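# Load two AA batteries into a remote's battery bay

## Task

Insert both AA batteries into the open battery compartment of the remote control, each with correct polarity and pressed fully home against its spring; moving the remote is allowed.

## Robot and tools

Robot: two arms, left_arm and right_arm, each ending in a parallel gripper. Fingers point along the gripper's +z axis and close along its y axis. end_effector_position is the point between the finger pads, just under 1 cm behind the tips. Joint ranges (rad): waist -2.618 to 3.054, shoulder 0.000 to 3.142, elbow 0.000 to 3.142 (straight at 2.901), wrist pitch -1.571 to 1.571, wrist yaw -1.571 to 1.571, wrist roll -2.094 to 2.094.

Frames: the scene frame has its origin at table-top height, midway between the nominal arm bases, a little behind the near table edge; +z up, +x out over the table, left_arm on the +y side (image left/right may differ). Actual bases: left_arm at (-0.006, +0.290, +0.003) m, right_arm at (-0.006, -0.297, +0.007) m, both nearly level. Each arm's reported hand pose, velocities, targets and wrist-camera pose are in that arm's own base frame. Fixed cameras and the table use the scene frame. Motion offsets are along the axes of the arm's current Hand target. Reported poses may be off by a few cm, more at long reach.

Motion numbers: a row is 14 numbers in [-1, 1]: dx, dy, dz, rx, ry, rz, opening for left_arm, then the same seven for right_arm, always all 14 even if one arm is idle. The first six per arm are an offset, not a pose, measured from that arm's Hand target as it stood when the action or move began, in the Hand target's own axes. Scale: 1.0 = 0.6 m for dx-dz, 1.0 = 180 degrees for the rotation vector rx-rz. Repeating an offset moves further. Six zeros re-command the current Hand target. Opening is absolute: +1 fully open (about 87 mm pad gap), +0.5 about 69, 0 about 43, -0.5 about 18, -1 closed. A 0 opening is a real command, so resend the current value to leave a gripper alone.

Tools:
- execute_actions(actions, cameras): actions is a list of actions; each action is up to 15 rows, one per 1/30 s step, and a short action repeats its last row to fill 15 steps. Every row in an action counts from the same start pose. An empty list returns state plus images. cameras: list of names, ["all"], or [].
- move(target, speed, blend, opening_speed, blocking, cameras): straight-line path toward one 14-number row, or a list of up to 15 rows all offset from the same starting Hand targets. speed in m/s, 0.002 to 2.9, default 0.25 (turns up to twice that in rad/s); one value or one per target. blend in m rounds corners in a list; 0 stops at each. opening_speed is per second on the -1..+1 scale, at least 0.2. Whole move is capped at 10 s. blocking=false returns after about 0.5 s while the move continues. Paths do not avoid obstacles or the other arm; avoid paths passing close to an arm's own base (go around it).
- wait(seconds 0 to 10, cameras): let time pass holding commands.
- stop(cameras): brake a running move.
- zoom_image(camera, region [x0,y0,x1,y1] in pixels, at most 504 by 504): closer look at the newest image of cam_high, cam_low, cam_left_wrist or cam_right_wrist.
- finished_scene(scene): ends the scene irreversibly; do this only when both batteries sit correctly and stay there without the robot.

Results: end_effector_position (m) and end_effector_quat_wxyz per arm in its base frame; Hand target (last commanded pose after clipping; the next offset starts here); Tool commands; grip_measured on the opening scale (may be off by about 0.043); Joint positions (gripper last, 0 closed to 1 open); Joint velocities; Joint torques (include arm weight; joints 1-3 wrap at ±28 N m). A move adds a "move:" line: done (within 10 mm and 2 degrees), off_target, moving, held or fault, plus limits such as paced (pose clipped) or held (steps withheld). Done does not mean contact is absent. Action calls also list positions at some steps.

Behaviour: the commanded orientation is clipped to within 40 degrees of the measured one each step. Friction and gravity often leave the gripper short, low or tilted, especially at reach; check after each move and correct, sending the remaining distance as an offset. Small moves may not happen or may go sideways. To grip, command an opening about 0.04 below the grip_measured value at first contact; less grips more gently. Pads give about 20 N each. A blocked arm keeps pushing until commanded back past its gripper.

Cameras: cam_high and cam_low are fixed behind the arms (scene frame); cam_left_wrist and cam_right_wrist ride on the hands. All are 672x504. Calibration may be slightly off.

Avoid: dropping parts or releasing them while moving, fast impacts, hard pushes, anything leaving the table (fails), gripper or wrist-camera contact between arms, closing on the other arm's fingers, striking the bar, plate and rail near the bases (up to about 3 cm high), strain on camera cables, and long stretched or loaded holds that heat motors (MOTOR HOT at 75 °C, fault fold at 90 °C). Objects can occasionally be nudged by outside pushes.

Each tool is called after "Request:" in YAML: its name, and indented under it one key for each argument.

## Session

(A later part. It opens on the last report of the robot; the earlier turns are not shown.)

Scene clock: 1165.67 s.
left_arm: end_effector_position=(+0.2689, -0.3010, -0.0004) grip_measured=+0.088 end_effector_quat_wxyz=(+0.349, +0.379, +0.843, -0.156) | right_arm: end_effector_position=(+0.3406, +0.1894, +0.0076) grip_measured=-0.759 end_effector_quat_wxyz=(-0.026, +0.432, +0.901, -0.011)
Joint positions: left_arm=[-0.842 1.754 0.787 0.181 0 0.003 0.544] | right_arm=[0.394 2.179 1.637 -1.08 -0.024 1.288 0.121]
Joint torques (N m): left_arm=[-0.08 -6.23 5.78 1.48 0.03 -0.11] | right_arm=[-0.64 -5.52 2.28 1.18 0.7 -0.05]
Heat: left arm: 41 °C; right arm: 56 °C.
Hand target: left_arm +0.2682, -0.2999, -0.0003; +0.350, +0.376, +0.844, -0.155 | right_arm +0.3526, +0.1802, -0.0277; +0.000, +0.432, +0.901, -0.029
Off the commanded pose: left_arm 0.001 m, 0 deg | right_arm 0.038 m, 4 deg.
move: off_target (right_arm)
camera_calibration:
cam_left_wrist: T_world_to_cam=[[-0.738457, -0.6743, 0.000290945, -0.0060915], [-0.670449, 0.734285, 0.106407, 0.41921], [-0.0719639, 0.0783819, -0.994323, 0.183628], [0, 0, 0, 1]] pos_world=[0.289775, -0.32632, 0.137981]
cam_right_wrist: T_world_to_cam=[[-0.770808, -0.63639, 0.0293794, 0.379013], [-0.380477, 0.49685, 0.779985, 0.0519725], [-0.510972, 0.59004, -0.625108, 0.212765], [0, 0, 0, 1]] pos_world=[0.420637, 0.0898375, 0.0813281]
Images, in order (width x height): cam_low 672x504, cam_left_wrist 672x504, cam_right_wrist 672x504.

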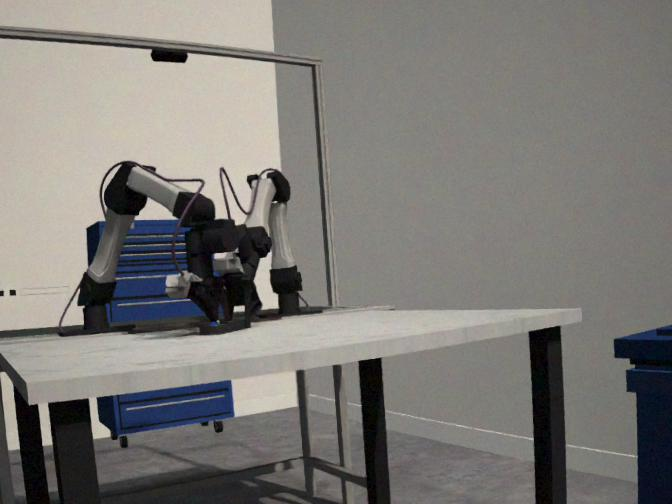

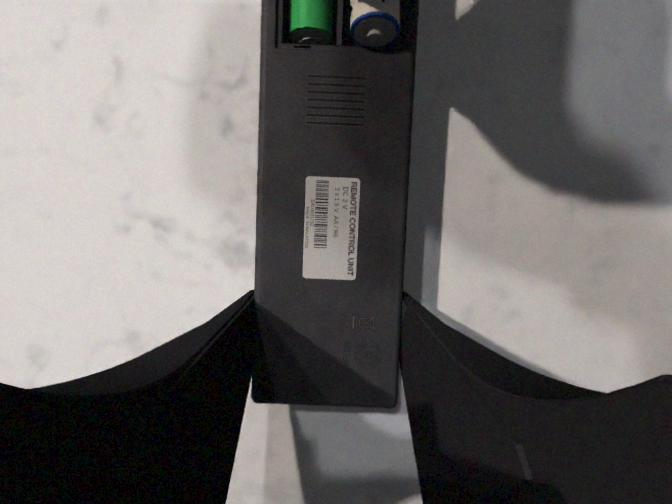

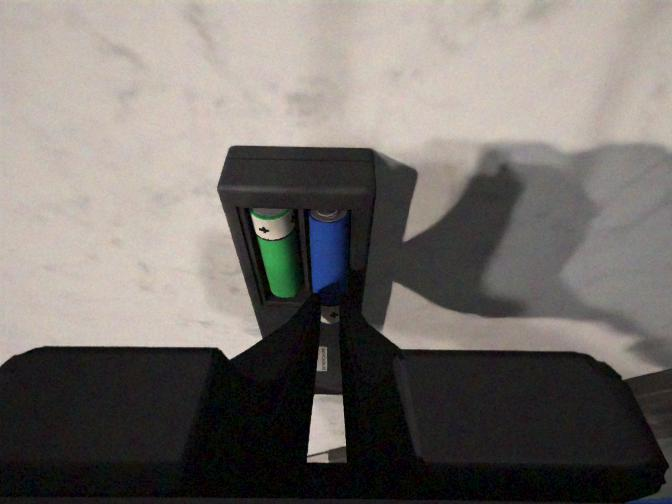

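Request:
move:
  target:
    - [0,0,0,0,0,0,0.0,0,0,-0.1,0,0,0,-0.76]
    - [0,0,0,0,0,0,0.0,-0.04,0,-0.14,0,0,0,-0.76]
  speed: 0.08
  cameras: ["cam_right_wrist","cam_left_wrist","cam_low"]

Request:
zoom_image:
  camera: "cam_right_wrist"
  region: [240, 160, 420, 400]

Request:
zoom_image:
  camera: "cam_left_wrist"
  region: [330, 0, 430, 70]

Request:
zoom_image:
  camera: "cam_low"
  region: [170, 280, 270, 350]

Scene clock: 1172.23 s.
left_arm: end_effector_position=(+0.2689, -0.3010, -0.0004) grip_measured=+0.088 end_effector_quat_wxyz=(+0.349, +0.379, +0.843, -0.156) | right_arm: end_effector_position=(+0.3627, +0.1666, +0.0531) grip_measured=-0.760 end_effector_quat_wxyz=(-0.011, +0.438, +0.898, -0.032)
Joint positions: left_arm=[-0.842 1.754 0.787 0.181 0 0.003 0.544] | right_arm=[0.344 2.198 1.859 -1.293 0.028 1.252 0.12]
Joint torques (N m): left_arm=[-0.08 -6.19 5.74 1.48 0.02 -0.11] | right_arm=[-0.51 -10.35 7.61 0.27 0.25 -0.2]
Heat: left arm: 41 °C; right arm: 54 °C.
Hand target: left_arm +0.2682, -0.2999, -0.0003; +0.350, +0.376, +0.844, -0.155 | right_arm +0.3696, +0.1658, +0.0568; +0.000, +0.432, +0.901, -0.029
Off the commanded pose: left_arm 0.001 m, 0 deg | right_arm 0.008 m, 2 deg.
move: done
camera_calibration:
cam_left_wrist: T_world_to_cam=[[-0.738457, -0.6743, 0.000290945, -0.0060915], [-0.670449, 0.734285, 0.106407, 0.41921], [-0.0719639, 0.0783819, -0.994323, 0.183628], [0, 0, 0, 1]] pos_world=[0.289775, -0.32632, 0.137981]
cam_right_wrist: T_world_to_cam=[[-0.778298, -0.625571, 0.0539648, 0.379701], [-0.381619, 0.539531, 0.750516, 0.0310264], [-0.498617, 0.563531, -0.658646, 0.267648], [0, 0, 0, 1]] pos_world=[0.440814, 0.0699624, 0.132509]
Images, in order (width x height): cam_low 672x504, cam_left_wrist 672x504, cam_right_wrist 672x504.

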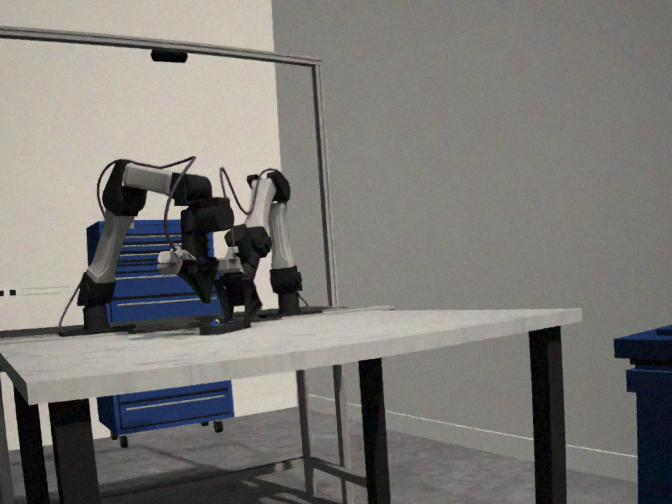

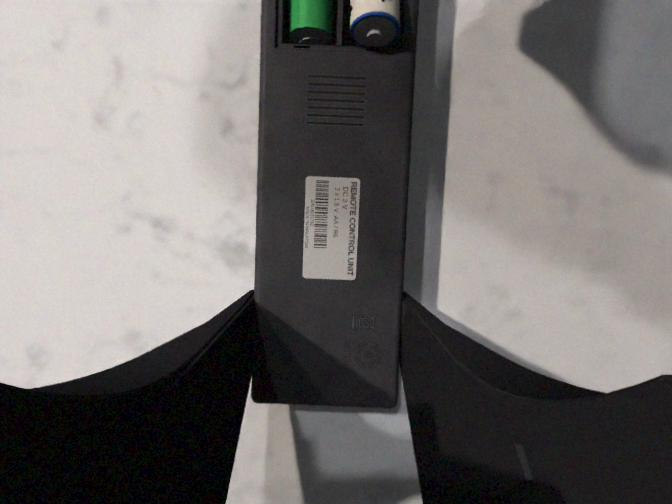

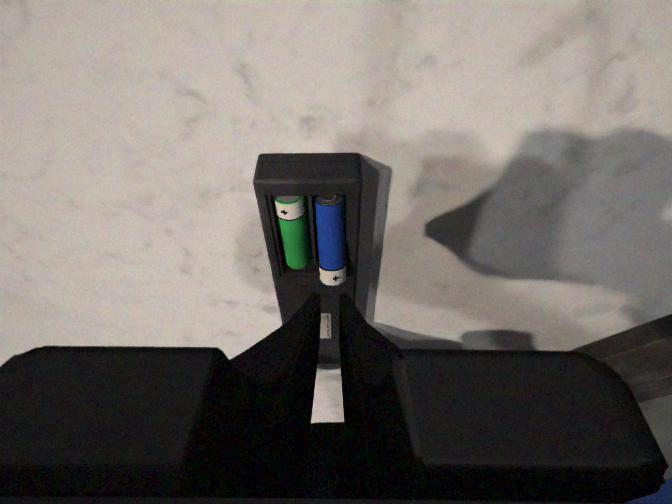

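Scaled by 2.100 from the camera's 672x504 image, which has a finer 960x720 frame.

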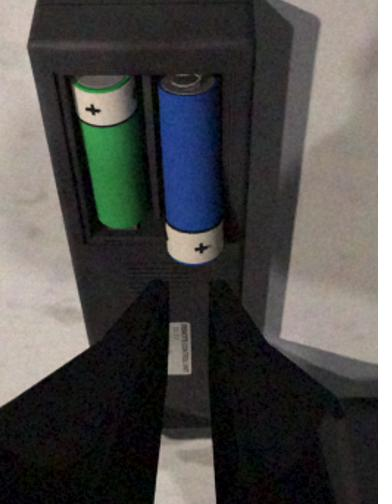

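Scaled by 5.040 from the camera's 672x504 image, which has a finer 960x720 frame.

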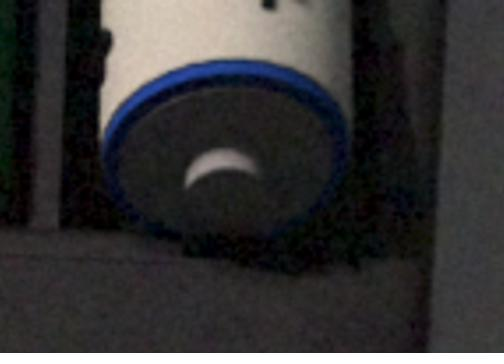

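Scaled by 5.040 from the camera's 672x504 image, which has a finer 960x720 frame.

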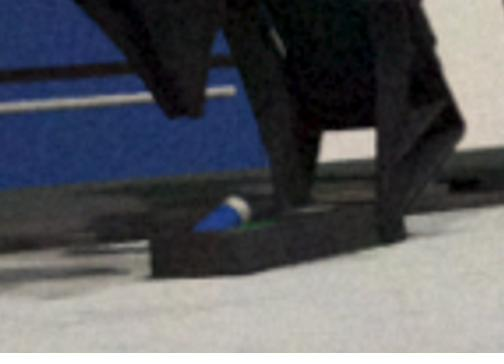

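Request:
move:
  target:
    - [0,0,0,0,0,0,0.0,0.0645,-0.001,0.04,0,0.076,0,-0.42]
    - [0,0,0,0,0,0,0.0,0.0645,0,0.079,0,0.076,0,-0.42]
  speed: 0.07
  cameras: ["cam_right_wrist"]

Request:
zoom_image:
  camera: "cam_right_wrist"
  region: [240, 160, 420, 400]

Scene clock: 1184.47 s.
left_arm: end_effector_position=(+0.2689, -0.3010, -0.0004) grip_measured=+0.088 end_effector_quat_wxyz=(+0.349, +0.379, +0.843, -0.156) | right_arm: end_effector_position=(+0.3398, +0.1927, +0.0083) grip_measured=-0.420 end_effector_quat_wxyz=(-0.109, +0.436, +0.893, +0.011)
Joint positions: left_arm=[-0.842 1.754 0.787 0.181 0 0.003 0.544] | right_arm=[0.34 2.268 1.741 -1.183 -0.17 1.236 0.29]
Joint torques (N m): left_arm=[-0.09 -6.22 5.76 1.49 0.02 -0.11] | right_arm=[-0.66 -11.26 5.11 0.35 -0.07 -0.25]
Heat: left arm: 41 °C; right arm: 53 °C.
Hand target: left_arm +0.2682, -0.2999, -0.0003; +0.350, +0.376, +0.844, -0.155 | right_arm +0.3442, +0.1936, +0.0086; -0.107, +0.432, +0.895, +0.023
Off the commanded pose: left_arm 0.001 m, 0 deg | right_arm 0.004 m, 2 deg.
move: done
camera_calibration:
cam_right_wrist: T_world_to_cam=[[-0.775332, -0.628636, 0.0606396, 0.380188], [-0.264463, 0.410362, 0.872733, 0.0260062], [-0.573515, 0.660621, -0.484418, 0.217284], [0, 0, 0, 1]] pos_world=[0.426266, 0.0847854, 0.0595055]
Images, in order (width x height): cam_right_wrist 672x504.

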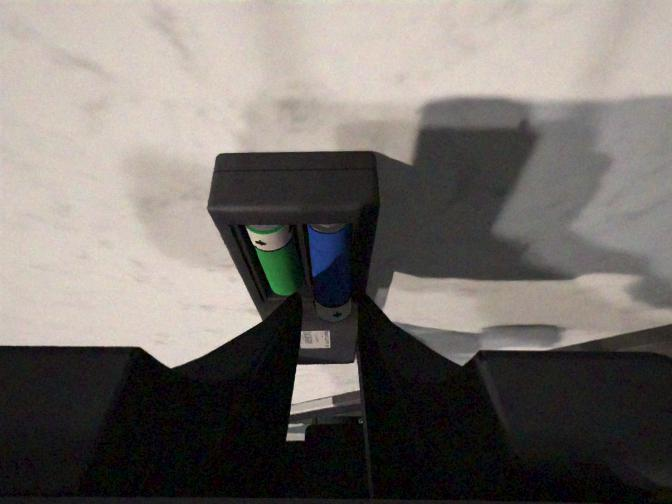

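Scaled by 2.100 from the camera's 672x504 image, which has a finer 960x720 frame.

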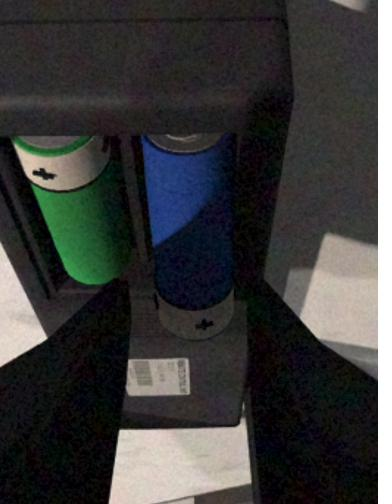

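Request:
move:
  target:
    - [0,0,0,0,0,0,0.0,0.0085,-0.004,0.005,0,0,0,-0.42]
    - [0,0,0,0,0,0,0.0,0.0085,-0.004,0.005,0,0,0,-0.74]
  speed: 0.05
  opening_speed: 0.5
  cameras: ["cam_right_wrist"]

Request:
zoom_image:
  camera: "cam_right_wrist"
  region: [240, 160, 420, 400]

Scene clock: 1192.00 s.
left_arm: end_effector_position=(+0.2689, -0.3010, -0.0004) grip_measured=+0.088 end_effector_quat_wxyz=(+0.349, +0.379, +0.843, -0.156) | right_arm: end_effector_position=(+0.3352, +0.1914, +0.0016) grip_measured=-0.469 end_effector_quat_wxyz=(-0.113, +0.436, +0.893, +0.007)
Joint positions: left_arm=[-0.842 1.754 0.787 0.181 0 0.003 0.544] | right_arm=[0.34 2.268 1.711 -1.163 -0.172 1.236 0.266]
Joint torques (N m): left_arm=[-0.09 -6.23 5.74 1.48 0.02 -0.11] | right_arm=[-0.05 -12.14 4.92 0.29 -0.08 0.02]
Heat: left arm: 41 °C; right arm: 54 °C.
Hand target: left_arm +0.2682, -0.2999, -0.0003; +0.350, +0.376, +0.844, -0.155 | right_arm +0.3388, +0.1965, +0.0068; -0.107, +0.432, +0.895, +0.023
Off the commanded pose: left_arm 0.001 m, 0 deg | right_arm 0.008 m, 2 deg.
move: done
camera_calibration:
cam_right_wrist: T_world_to_cam=[[-0.774847, -0.628259, 0.0700212, 0.375981], [-0.255033, 0.412032, 0.87475, 0.0276486], [-0.578421, 0.659939, -0.479489, 0.214013], [0, 0, 0, 1]] pos_world=[0.422168, 0.0835858, 0.0521045]
Images, in order (width x height): cam_right_wrist 672x504.

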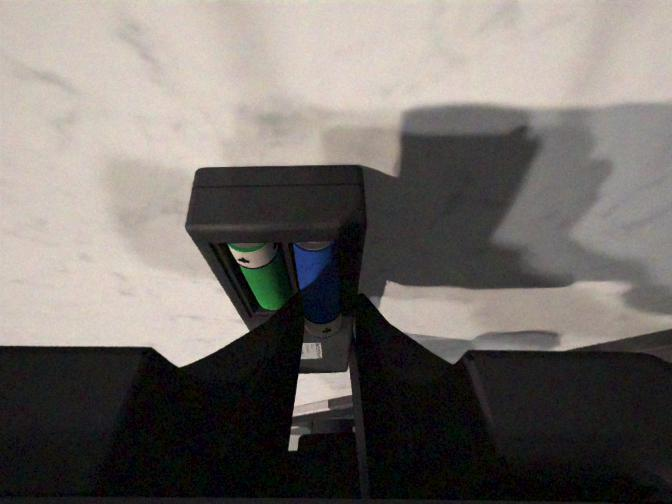

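Scaled by 2.100 from the camera's 672x504 image, which has a finer 960x720 frame.

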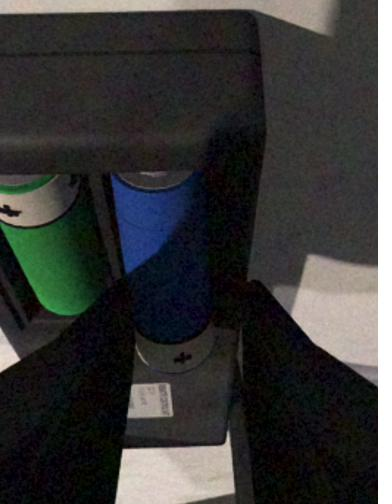

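Request:
move:
  target:
    - [0,0,0,0,0,0,0.0,0,0,0,0,0,0,-0.42]
    - [0,0,0,0,0,0,0.0,0.0042,-0.0013,-0.041,0,0,0,-0.42]
    - [0,0,0,0,0,0,0.0,-0.0047,0.0008,-0.0005,0,0,0,-0.42]
  speed: 0.06
  opening_speed: 0.8
  cameras: ["cam_right_wrist"]

Request:
zoom_image:
  camera: "cam_right_wrist"
  region: [240, 160, 420, 400]

Scene clock: 1200.43 s.
left_arm: end_effector_position=(+0.2689, -0.3010, -0.0004) grip_measured=+0.088 end_effector_quat_wxyz=(+0.349, +0.379, +0.843, -0.156) | right_arm: end_effector_position=(+0.3359, +0.1918, +0.0038) grip_measured=-0.420 end_effector_quat_wxyz=(-0.114, +0.436, +0.893, +0.008)
Joint positions: left_arm=[-0.842 1.754 0.787 0.181 0 0.003 0.544] | right_arm=[0.34 2.268 1.72 -1.171 -0.173 1.236 0.29]
Joint torques (N m): left_arm=[-0.05 -6.23 5.79 1.48 0.04 -0.11] | right_arm=[-0.28 -11.85 4.93 0.3 -0.08 -0.13]
Heat: left arm: 40 °C; right arm: 55 °C.
Hand target: left_arm +0.2682, -0.2999, -0.0003; +0.350, +0.376, +0.844, -0.155 | right_arm +0.3408, +0.1946, +0.0065; -0.107, +0.432, +0.895, +0.023
Off the commanded pose: left_arm 0.001 m, 0 deg | right_arm 0.006 m, 2 deg.
move: done
camera_calibration:
cam_right_wrist: T_world_to_cam=[[-0.774964, -0.628196, 0.0692877, 0.376641], [-0.254932, 0.41103, 0.875251, 0.0259033], [-0.578308, 0.660624, -0.478681, 0.214905], [0, 0, 0, 1]] pos_world=[0.422768, 0.0839854, 0.0541025]
Images, in order (width x height): cam_right_wrist 672x504.

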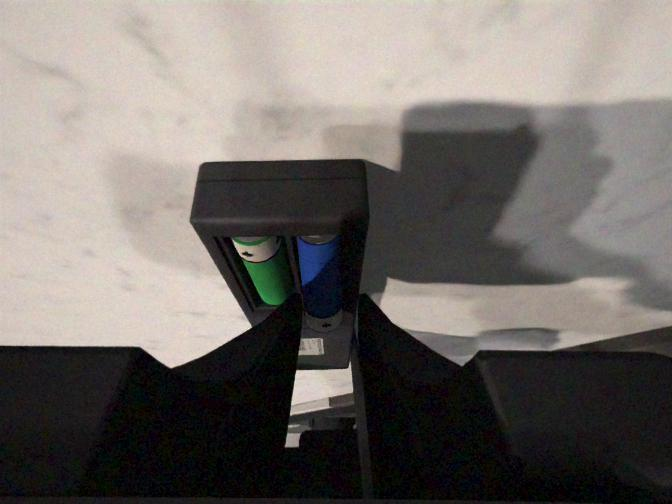

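Scaled by 2.100 from the camera's 672x504 image, which has a finer 960x720 frame.

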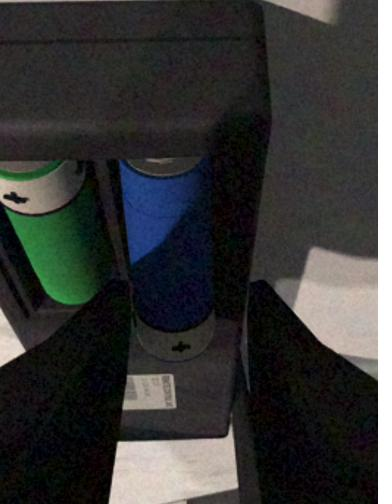

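Request:
move:
  target:
    - [0,0,0,0,0,0,0.0,0.0085,-0.0013,-0.041,0,0,0,-0.42]
    - [0,0,0,0,0,0,0.0,0.006,0.005,-0.003,0,0,0,-0.42]
  speed: 0.06
  opening_speed: 0.8
  cameras: ["cam_right_wrist"]

Request:
zoom_image:
  camera: "cam_right_wrist"
  region: [240, 160, 420, 400]

Scene clock: 1206.43 s.
left_arm: end_effector_position=(+0.2689, -0.3010, -0.0004) grip_measured=+0.088 end_effector_quat_wxyz=(+0.349, +0.379, +0.843, -0.156) | right_arm: end_effector_position=(+0.3393, +0.1930, +0.0073) grip_measured=-0.420 end_effector_quat_wxyz=(-0.110, +0.436, +0.893, +0.011)
Joint positions: left_arm=[-0.842 1.754 0.787 0.181 0 0.003 0.544] | right_arm=[0.34 2.268 1.736 -1.178 -0.173 1.236 0.29]
Joint torques (N m): left_arm=[-0.06 -6.22 5.79 1.48 0.02 -0.12] | right_arm=[0.34 -11.58 5.03 0.35 -0.05 0]
Heat: left arm: 40 °C; right arm: 56 °C.
Hand target: left_arm +0.2682, -0.2999, -0.0003; +0.350, +0.376, +0.844, -0.155 | right_arm +0.3413, +0.1990, +0.0089; -0.107, +0.432, +0.895, +0.023
Off the commanded pose: left_arm 0.001 m, 0 deg | right_arm 0.006 m, 1 deg.
move: done
camera_calibration:
cam_right_wrist: T_world_to_cam=[[-0.775566, -0.628415, 0.0599321, 0.380126], [-0.263151, 0.408141, 0.87417, 0.0264778], [-0.573802, 0.662205, -0.481908, 0.216075], [0, 0, 0, 1]] pos_world=[0.425765, 0.0849844, 0.0582006]
Images, in order (width x height): cam_right_wrist 672x504.

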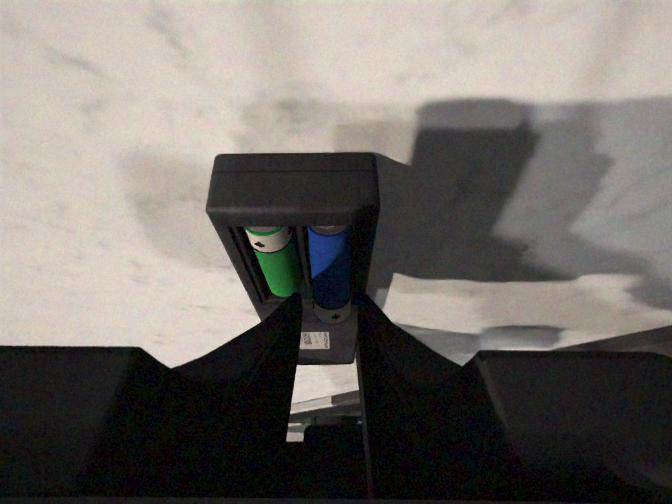

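Scaled by 2.100 from the camera's 672x504 image, which has a finer 960x720 frame.

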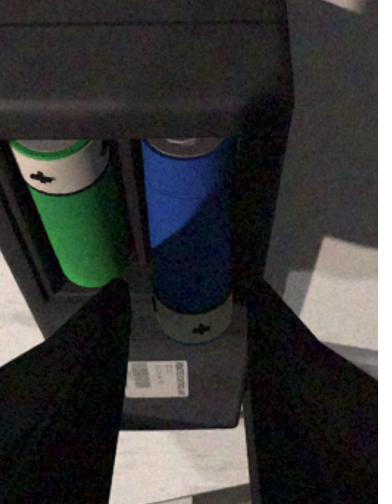

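Request:
execute_actions:
  actions: []

Request:
zoom_image:
  camera: "cam_left_wrist"
  region: [200, 60, 500, 285]

Request:
zoom_image:
  camera: "cam_right_wrist"
  region: [200, 150, 460, 345]

Scene clock: 1226.20 s.
left_arm: end_effector_position=(+0.2689, -0.3010, -0.0004) grip_measured=+0.088 end_effector_quat_wxyz=(+0.349, +0.379, +0.843, -0.156) | right_arm: end_effector_position=(+0.3394, +0.1930, +0.0073) grip_measured=-0.420 end_effector_quat_wxyz=(-0.110, +0.436, +0.893, +0.012)
Joint positions: left_arm=[-0.842 1.754 0.787 0.181 0 0.003 0.544] | right_arm=[0.34 2.268 1.736 -1.178 -0.173 1.236 0.29]
Joint velocities: within noise
Joint torques (N m): left_arm=[-0.09 -6.22 5.72 1.48 0.03 -0.12] | right_arm=[0.24 -11.56 4.97 0.28 -0.07 -0.01]
Heat: left arm: 40 °C; right arm: 56 °C.
Hand target: left_arm +0.2682, -0.2999, -0.0003; +0.350, +0.376, +0.844, -0.155 | right_arm +0.3413, +0.1990, +0.0089; -0.107, +0.432, +0.895, +0.023
Tool commands: left_gripper/opening=+0.0 right_gripper/opening=-0.42
Off the commanded pose: left_arm 0.001 m, 0 deg | right_arm 0.006 m, 1 deg.
camera_calibration:
cam_left_wrist: T_world_to_cam=[[-0.738457, -0.6743, 0.000290945, -0.0060915], [-0.670449, 0.734285, 0.106407, 0.41921], [-0.0719639, 0.0783819, -0.994323, 0.183628], [0, 0, 0, 1]] pos_world=[0.289775, -0.32632, 0.137981]
cam_right_wrist: T_world_to_cam=[[-0.775537, -0.628478, 0.059639, 0.380137], [-0.263442, 0.408035, 0.874132, 0.0266127], [-0.573708, 0.66221, -0.482014, 0.216041], [0, 0, 0, 1]] pos_world=[0.425765, 0.0849844, 0.0582006]

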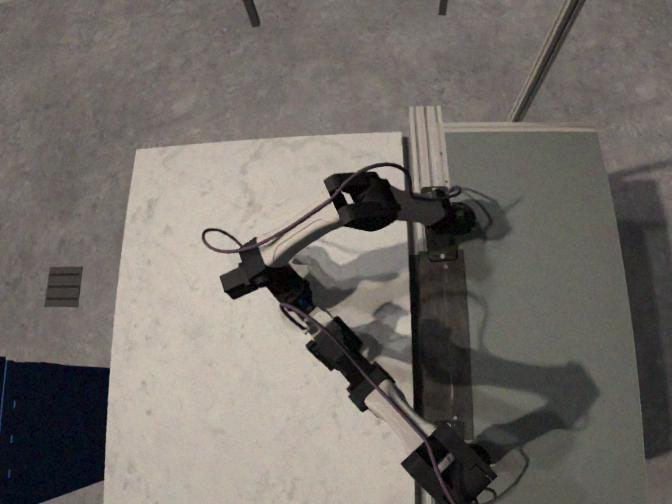

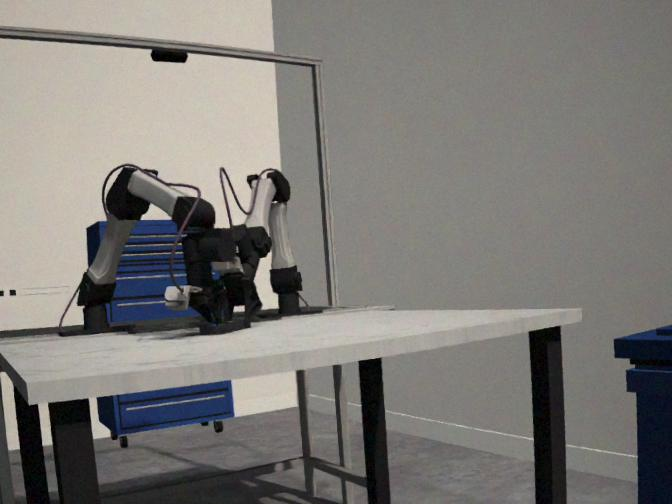

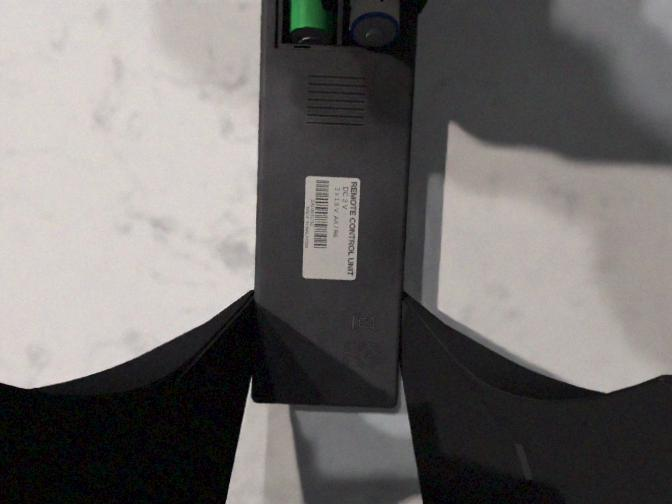

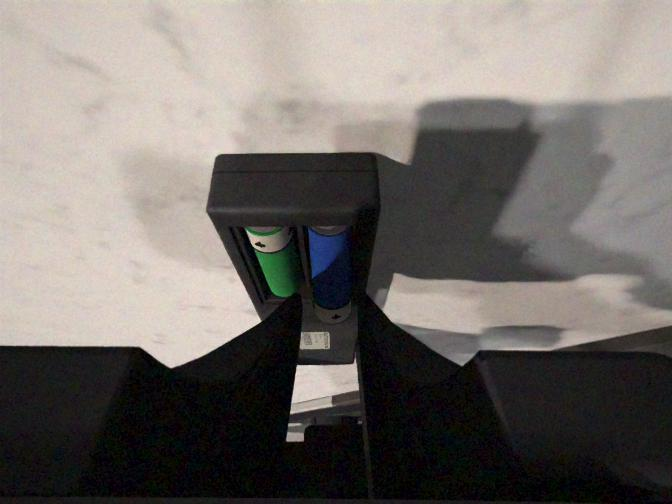

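Scaled by 1.680 from the camera's 672x504 image, which has a finer 960x720 frame.

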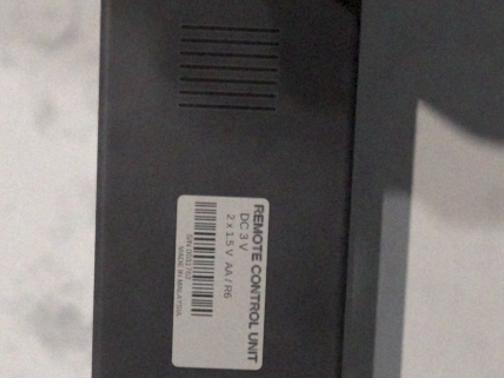

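Scaled by 1.938 from the camera's 672x504 image, which has a finer 960x720 frame.

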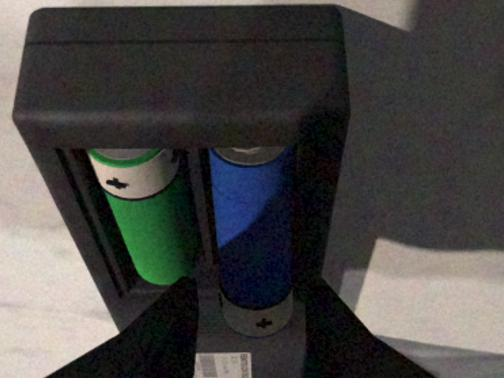

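Request:
move:
  target: [0,0,0,0,0,0,0.0,0,0,0,0,0,0,-0.74]
  opening_speed: 0.5

Request:
move:
  target: [0,0,0,0,0,0,0.0,-0.03,0,0,0,0,0,-0.74]
  speed: 0.05
  cameras: ["cam_left_wrist","cam_right_wrist"]

Request:
zoom_image:
  camera: "cam_left_wrist"
  region: [240, 0, 440, 100]

Scene clock: 1230.77 s.
left_arm: end_effector_position=(+0.2689, -0.3008, -0.0005) grip_measured=+0.088 end_effector_quat_wxyz=(+0.349, +0.379, +0.843, -0.156) | right_arm: end_effector_position=(+0.3395, +0.1936, +0.0088) grip_measured=-0.737 end_effector_quat_wxyz=(-0.110, +0.436, +0.893, +0.014)
Joint positions: left_arm=[-0.842 1.754 0.787 0.181 0 0.003 0.544] | right_arm=[0.34 2.265 1.736 -1.178 -0.176 1.236 0.131]
Joint torques (N m): left_arm=[-0.1 -6.24 5.76 1.48 0.03 -0.12] | right_arm=[0.46 -11.06 5.08 0.4 -0.02 0]
Heat: left arm: 40 °C; right arm: 56 °C.
Hand target: left_arm +0.2681, -0.2998, -0.0003; +0.350, +0.376, +0.844, -0.155 | right_arm +0.3413, +0.1990, +0.0089; -0.107, +0.432, +0.895, +0.023
Off the commanded pose: left_arm 0.001 m, 0 deg | right_arm 0.006 m, 1 deg.
move: done

Scene clock: 1231.63 s.
left_arm: end_effector_position=(+0.2689, -0.3008, -0.0005) grip_measured=+0.088 end_effector_quat_wxyz=(+0.349, +0.379, +0.843, -0.156) | right_arm: end_effector_position=(+0.3417, +0.1901, +0.0090) grip_measured=-0.739 end_effector_quat_wxyz=(-0.122, +0.436, +0.892, +0.022)
Joint positions: left_arm=[-0.842 1.754 0.787 0.181 0 0.003 0.544] | right_arm=[0.319 2.278 1.749 -1.189 -0.202 1.213 0.131]
Joint torques (N m): left_arm=[-0.08 -6.23 5.76 1.48 0.02 -0.11] | right_arm=[-1.33 -9.69 6.79 0.29 0.23 -0.14]
Heat: left arm: 40 °C; right arm: 56 °C.
Hand target: left_arm +0.2681, -0.2998, -0.0003; +0.350, +0.376, +0.844, -0.155 | right_arm +0.3522, +0.1850, +0.0050; -0.107, +0.432, +0.895, +0.023
Off the commanded pose: left_arm 0.001 m, 0 deg | right_arm 0.012 m, 2 deg.
move: off_target (right_arm)
camera_calibration:
cam_left_wrist: T_world_to_cam=[[-0.73828, -0.674494, 0.000068473, -0.00610782], [-0.670634, 0.734065, 0.106767, 0.419078], [-0.0720641, 0.0787782, -0.994284, 0.183674], [0, 0, 0, 1]] pos_world=[0.289775, -0.32622, 0.137881]
cam_right_wrist: T_world_to_cam=[[-0.776363, -0.628168, 0.0516404, 0.380328], [-0.250924, 0.383198, 0.88893, 0.0272948], [-0.578186, 0.677174, -0.455123, 0.218518], [0, 0, 0, 1]] pos_world=[0.428465, 0.0804756, 0.055549]
Images, in order (width x height): cam_left_wrist 672x504, cam_right_wrist 672x504.

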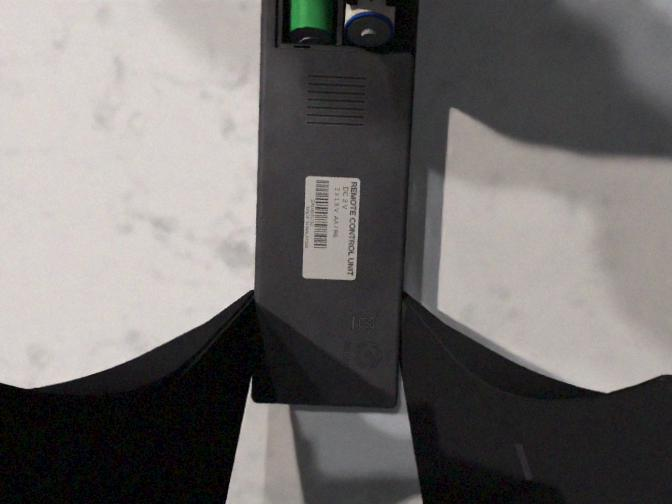

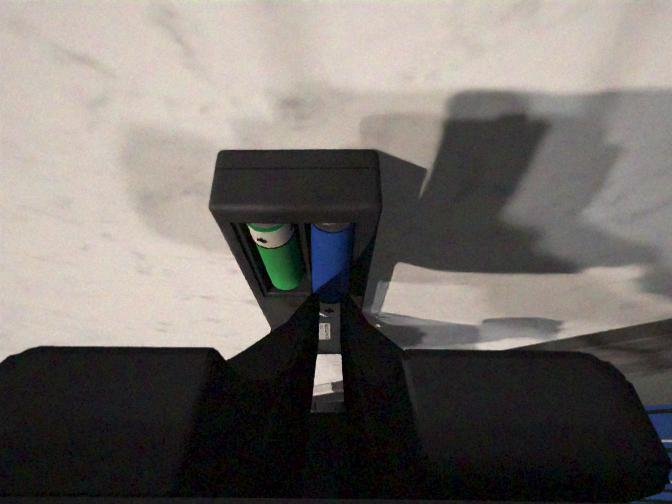

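Scaled by 2.520 from the camera's 672x504 image, which has a finer 960x720 frame.

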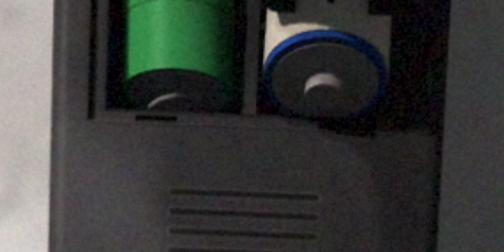

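Request:
move:
  target:
    - [0,0,0,0,0,0,0.0,0.0185,-0.008,-0.002,0,0,0,-0.74]
    - [0,0,0,0,0,0,0.0,0.0185,-0.008,-0.002,0,0,0,-0.4]
    - [0,0,0,0,0,0,0.0,0.036,-0.001,-0.026,0,0,0,-0.4]
    - [0,0,0,0,0,0,0.0,0.0287,0,0.007,0,0,0,-0.4]
  speed: 0.06
  opening_speed: 0.6
  cameras: ["cam_left_wrist","cam_right_wrist"]

Request:
zoom_image:
  camera: "cam_right_wrist"
  region: [200, 150, 460, 345]

Request:
zoom_image:
  camera: "cam_left_wrist"
  region: [240, 0, 440, 100]

Scene clock: 1244.83 s.
left_arm: end_effector_position=(+0.2689, -0.3008, -0.0005) grip_measured=+0.088 end_effector_quat_wxyz=(+0.349, +0.379, +0.843, -0.156) | right_arm: end_effector_position=(+0.3375, +0.1961, +0.0046) grip_measured=-0.400 end_effector_quat_wxyz=(-0.118, +0.429, +0.895, +0.021)
Joint positions: left_arm=[-0.842 1.754 0.787 0.181 0 0.003 0.544] | right_arm=[0.339 2.273 1.726 -1.163 -0.196 1.22 0.3]
Joint torques (N m): left_arm=[-0.09 -6.22 5.79 1.48 0.03 -0.12] | right_arm=[0.18 -11.75 4.96 0.35 0.09 0.22]
Heat: left arm: 40 °C; right arm: 57 °C.
Hand target: left_arm +0.2681, -0.2998, -0.0003; +0.350, +0.376, +0.844, -0.155 | right_arm +0.3411, +0.1988, +0.0046; -0.107, +0.432, +0.895, +0.023
Off the commanded pose: left_arm 0.001 m, 0 deg | right_arm 0.005 m, 1 deg.
move: done
camera_calibration:
cam_left_wrist: T_world_to_cam=[[-0.73828, -0.674494, 0.000068473, -0.00610782], [-0.670634, 0.734065, 0.106767, 0.419078], [-0.0720641, 0.0787782, -0.994284, 0.183674], [0, 0, 0, 1]] pos_world=[0.289775, -0.32622, 0.137881]
cam_right_wrist: T_world_to_cam=[[-0.767591, -0.639066, 0.0489797, 0.380207], [-0.262615, 0.383298, 0.885503, 0.0318676], [-0.584668, 0.666842, -0.462045, 0.214265], [0, 0, 0, 1]] pos_world=[0.425486, 0.0878821, 0.0521586]
Images, in order (width x height): cam_left_wrist 672x504, cam_right_wrist 672x504.

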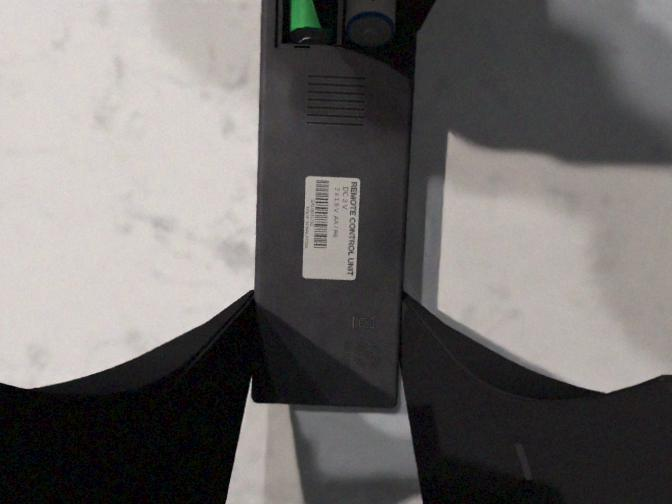

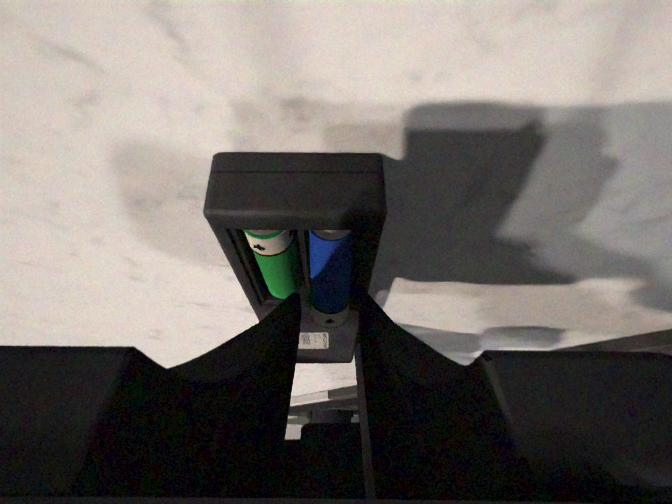

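Scaled by 1.938 from the camera's 672x504 image, which has a finer 960x720 frame.

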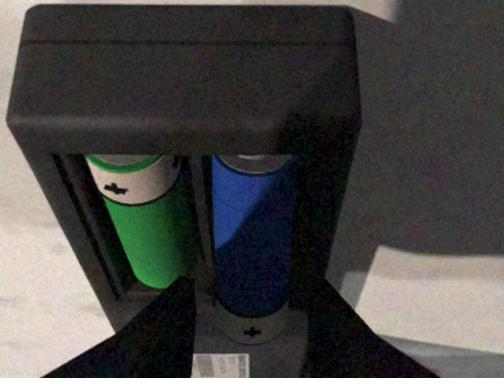

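Scaled by 2.520 from the camera's 672x504 image, which has a finer 960x720 frame.

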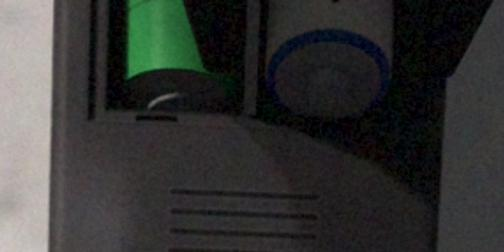

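Request:
move:
  target: [0,0,0,0,0,0,0.0,0,0,0,0,0,0,-0.72]
  opening_speed: 0.5

Request:
move:
  target: [0,0,0,0,0,0,0.0,-0.03,0,0.003,0,0,0,-0.72]
  speed: 0.05
  cameras: ["cam_left_wrist","cam_right_wrist"]

Request:
zoom_image:
  camera: "cam_left_wrist"
  region: [240, 0, 440, 100]

Scene clock: 1248.97 s.
left_arm: end_effector_position=(+0.2689, -0.3008, -0.0005) grip_measured=+0.088 end_effector_quat_wxyz=(+0.349, +0.379, +0.843, -0.156) | right_arm: end_effector_position=(+0.3376, +0.1961, +0.0046) grip_measured=-0.616 end_effector_quat_wxyz=(-0.118, +0.429, +0.895, +0.021)
Joint positions: left_arm=[-0.842 1.754 0.787 0.181 0 0.003 0.544] | right_arm=[0.339 2.273 1.726 -1.163 -0.196 1.22 0.192]
Joint torques (N m): left_arm=[-0.08 -6.2 5.78 1.48 0.02 -0.12] | right_arm=[0.32 -11.62 5.04 0.33 0.16 0.17]
Heat: left arm: 40 °C; right arm: 57 °C.
Hand target: left_arm +0.2681, -0.2998, -0.0003; +0.350, +0.376, +0.844, -0.155 | right_arm +0.3411, +0.1988, +0.0046; -0.107, +0.432, +0.895, +0.023
Off the commanded pose: left_arm 0.001 m, 0 deg | right_arm 0.004 m, 1 deg.
move: done

Scene clock: 1249.80 s.
left_arm: end_effector_position=(+0.2689, -0.3008, -0.0005) grip_measured=+0.088 end_effector_quat_wxyz=(+0.349, +0.379, +0.843, -0.156) | right_arm: end_effector_position=(+0.3390, +0.1928, +0.0036) grip_measured=-0.616 end_effector_quat_wxyz=(-0.126, +0.433, +0.892, +0.023)
Joint positions: left_arm=[-0.842 1.754 0.787 0.181 0 0.003 0.544] | right_arm=[0.324 2.283 1.732 -1.17 -0.21 1.213 0.192]
Joint torques (N m): left_arm=[-0.08 -6.24 5.74 1.48 0.04 -0.11] | right_arm=[-1.55 -9.72 6.67 0.3 0.3 -0.14]
Heat: left arm: 40 °C; right arm: 57 °C.
Hand target: left_arm +0.2681, -0.2998, -0.0003; +0.350, +0.376, +0.844, -0.155 | right_arm +0.3517, +0.1852, -0.0010; -0.107, +0.432, +0.895, +0.023
Off the commanded pose: left_arm 0.001 m, 0 deg | right_arm 0.015 m, 2 deg.
move: off_target (right_arm)
camera_calibration:
cam_left_wrist: T_world_to_cam=[[-0.73828, -0.674494, 0.000068473, -0.00610782], [-0.670634, 0.734065, 0.106767, 0.419078], [-0.0720641, 0.0787782, -0.994284, 0.183674], [0, 0, 0, 1]] pos_world=[0.289775, -0.32622, 0.137881]
cam_right_wrist: T_world_to_cam=[[-0.773223, -0.632005, 0.0519213, 0.379926], [-0.247607, 0.376281, 0.892806, 0.030597], [-0.583795, 0.677482, -0.447438, 0.21451], [0, 0, 0, 1]] pos_world=[0.426574, 0.0832757, 0.0489364]
Images, in order (width x height): cam_left_wrist 672x504, cam_right_wrist 672x504.

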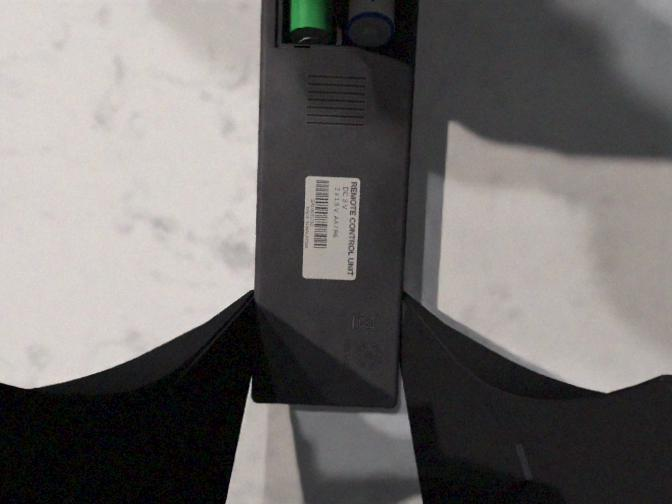

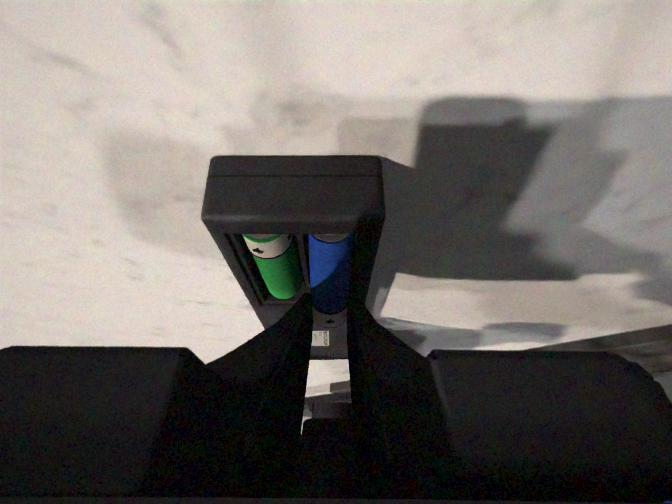

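Scaled by 2.520 from the camera's 672x504 image, which has a finer 960x720 frame.

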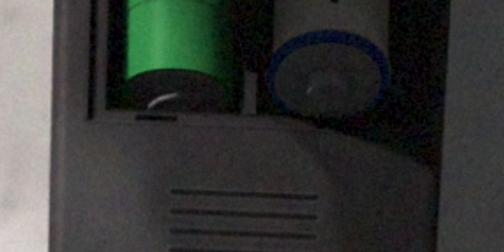

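Request:
move:
  target: [0,0,0,0,0,0,0.0,-0.03,0,0.0,0,0,0,-0.72]
  speed: 0.05
  cameras: ["cam_left_wrist"]

Request:
zoom_image:
  camera: "cam_left_wrist"
  region: [240, 0, 440, 100]

Scene clock: 1252.77 s.
left_arm: end_effector_position=(+0.2703, -0.3024, +0.0010) grip_measured=+0.088 end_effector_quat_wxyz=(+0.354, +0.378, +0.841, -0.158) | right_arm: end_effector_position=(+0.3409, +0.1900, +0.0041) grip_measured=-0.616 end_effector_quat_wxyz=(-0.147, +0.429, +0.891, +0.031)
Joint positions: left_arm=[-0.842 1.754 0.787 0.191 0 0.003 0.544] | right_arm=[0.302 2.313 1.769 -1.204 -0.246 1.177 0.192]
Joint torques (N m): left_arm=[-0.08 -6.22 5.81 1.39 0.03 -0.12] | right_arm=[-2.89 -9.87 7.01 0.49 0.63 -0.15]
Heat: left arm: 40 °C; right arm: 57 °C.
Hand target: left_arm +0.2681, -0.2999, -0.0003; +0.350, +0.376, +0.844, -0.155 | right_arm +0.3625, +0.1714, -0.0049; -0.107, +0.432, +0.895, +0.023
Off the commanded pose: left_arm 0.004 m, 1 deg | right_arm 0.030 m, 5 deg.
move: off_target (right_arm)
camera_calibration:
cam_left_wrist: T_world_to_cam=[[-0.738298, -0.674474, 0.000103105, -0.00614288], [-0.671318, 0.734858, 0.0965159, 0.42142], [-0.0651733, 0.0711883, -0.995331, 0.18129], [0, 0, 0, 1]] pos_world=[0.290187, -0.326733, 0.13977]
Images, in order (width x height): cam_left_wrist 672x504.

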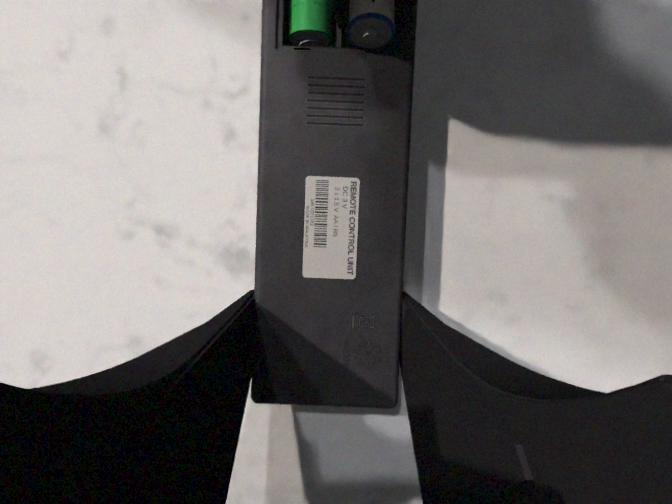

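Scaled by 2.520 from the camera's 672x504 image, which has a finer 960x720 frame.

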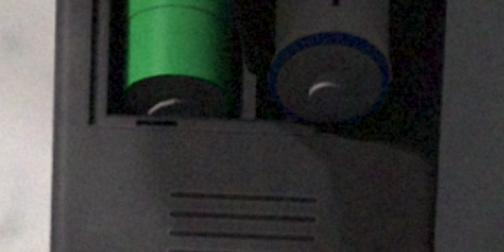

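Request:
move:
  target: [0.006,0,-0.0036,0,0,0,0.0,-0.03,0,0.0,0,0,0,-0.74]
  speed: 0.05
  cameras: ["cam_left_wrist"]

Request:
zoom_image:
  camera: "cam_left_wrist"
  region: [240, 0, 440, 100]

Scene clock: 1269.30 s.
left_arm: end_effector_position=(+0.2737, -0.3063, +0.0049) grip_measured=+0.087 end_effector_quat_wxyz=(+0.364, +0.376, +0.836, -0.162) | right_arm: end_effector_position=(+0.3456, +0.1842, +0.0058) grip_measured=-0.616 end_effector_quat_wxyz=(-0.164, +0.427, +0.889, +0.038)
Joint positions: left_arm=[-0.842 1.754 0.787 0.217 0 0.003 0.544] | right_arm=[0.274 2.345 1.815 -1.244 -0.273 1.142 0.192]
Joint velocities: left_arm=[0.007 -0.046 0.007 -0.081 -0.007 0.007 -0.011] | right_arm=[within noise]
Joint torques (N m): left_arm=[-0.08 -6.95 4.19 1.26 0.04 -0.11] | right_arm=[-3.63 -9.73 6.95 0.59 0.95 -0.18]
Heat: left arm: 40 °C; right arm: 55 °C.
Hand target: left_arm +0.2654, -0.2969, -0.0013; +0.350, +0.376, +0.844, -0.155 | right_arm +0.3733, +0.1576, -0.0086; -0.107, +0.432, +0.895, +0.023
Off the commanded pose: left_arm 0.014 m, 2 deg | right_arm 0.041 m, 7 deg.
move: off_target (left_arm, right_arm)
camera_calibration:
cam_left_wrist: T_world_to_cam=[[-0.738328, -0.674441, 0.000370029, -0.00615993], [-0.672718, 0.736481, 0.07104, 0.427253], [-0.0481848, 0.0522019, -0.997473, 0.175236], [0, 0, 0, 1]] pos_world=[0.291317, -0.327966, 0.144443]
Images, in order (width x height): cam_left_wrist 672x504.

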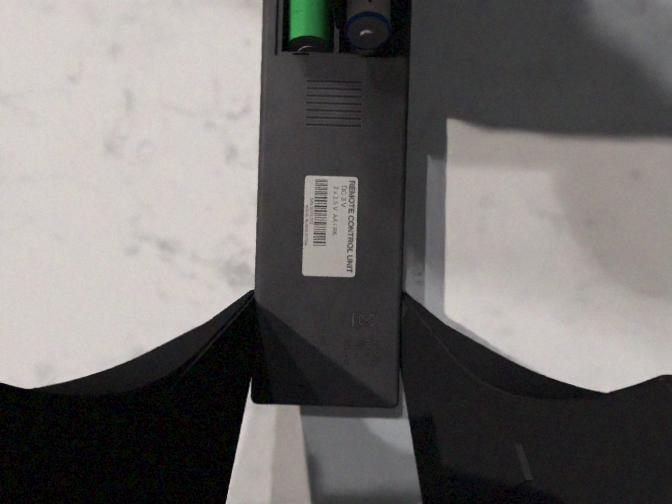

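Scaled by 2.520 from the camera's 672x504 image, which has a finer 960x720 frame.

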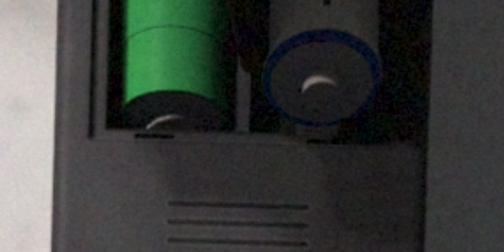

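Request:
move:
  target: [0.0,0,0.0,0,0,0,0.0,-0.015,0,0.006,0,-0.085,0,-0.74]
  speed: 0.08
  cameras: ["cam_left_wrist","cam_right_wrist"]

Request:
zoom_image:
  camera: "cam_left_wrist"
  region: [240, 0, 440, 100]

Request:
zoom_image:
  camera: "cam_right_wrist"
  region: [200, 150, 460, 345]

Scene clock: 1276.17 s.
left_arm: end_effector_position=(+0.2742, -0.3069, +0.0055) grip_measured=+0.087 end_effector_quat_wxyz=(+0.366, +0.376, +0.836, -0.163) | right_arm: end_effector_position=(+0.3457, +0.1832, +0.0043) grip_measured=-0.616 end_effector_quat_wxyz=(-0.089, +0.422, +0.902, +0.002)
Joint positions: left_arm=[-0.842 1.754 0.787 0.221 0 0.003 0.544] | right_arm=[0.332 2.271 1.743 -1.168 -0.127 1.199 0.192]
Joint torques (N m): left_arm=[-0.1 -6.97 4.21 1.22 0.02 -0.11] | right_arm=[-1.95 -11.6 4.11 1.11 1.78 0.14]
Heat: left arm: 39 °C; right arm: 55 °C.
Hand target: left_arm +0.2654, -0.2969, -0.0013; +0.350, +0.376, +0.844, -0.155 | right_arm +0.3781, +0.1512, -0.0141; +0.013, +0.432, +0.901, -0.035
Off the commanded pose: left_arm 0.015 m, 2 deg | right_arm 0.049 m, 12 deg.
move: off_target (left_arm, right_arm)
camera_calibration:
cam_left_wrist: T_world_to_cam=[[-0.738453, -0.674304, 0.000706373, -0.0061893], [-0.672742, 0.736812, 0.0672764, 0.428087], [-0.0458853, 0.0492053, -0.997734, 0.17433], [0, 0, 0, 1]] pos_world=[0.291421, -0.328171, 0.145139]
cam_right_wrist: T_world_to_cam=[[-0.755377, -0.652884, 0.0561066, 0.37665], [-0.305049, 0.426127, 0.851681, 0.0461955], [-0.579958, 0.626225, -0.521048, 0.233646], [0, 0, 0, 1]] pos_world=[0.43411, 0.0799084, 0.0612646]
Images, in order (width x height): cam_left_wrist 672x504, cam_right_wrist 672x504.

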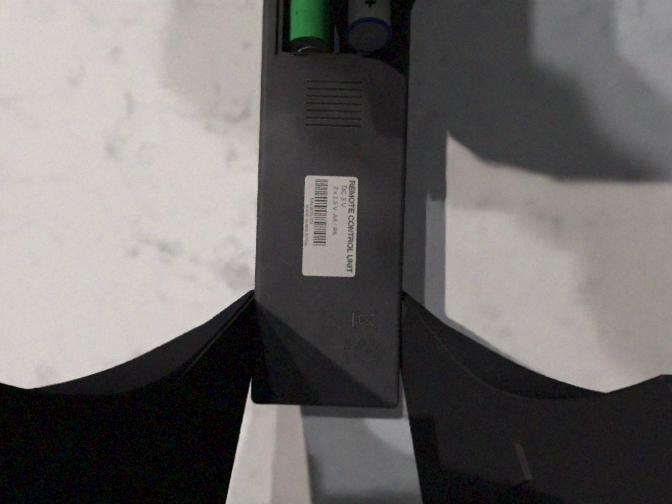

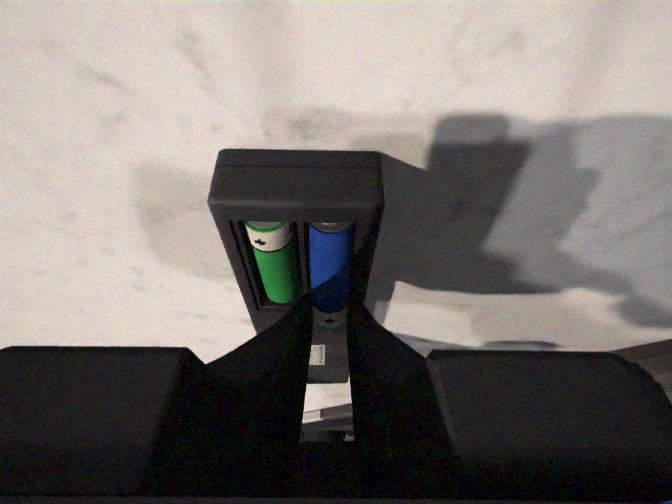

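Scaled by 2.520 from the camera's 672x504 image, which has a finer 960x720 frame.

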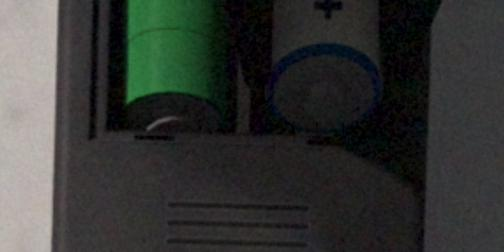

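Scaled by 1.938 from the camera's 672x504 image, which has a finer 960x720 frame.

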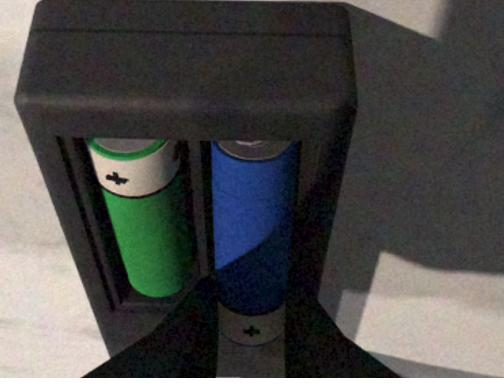

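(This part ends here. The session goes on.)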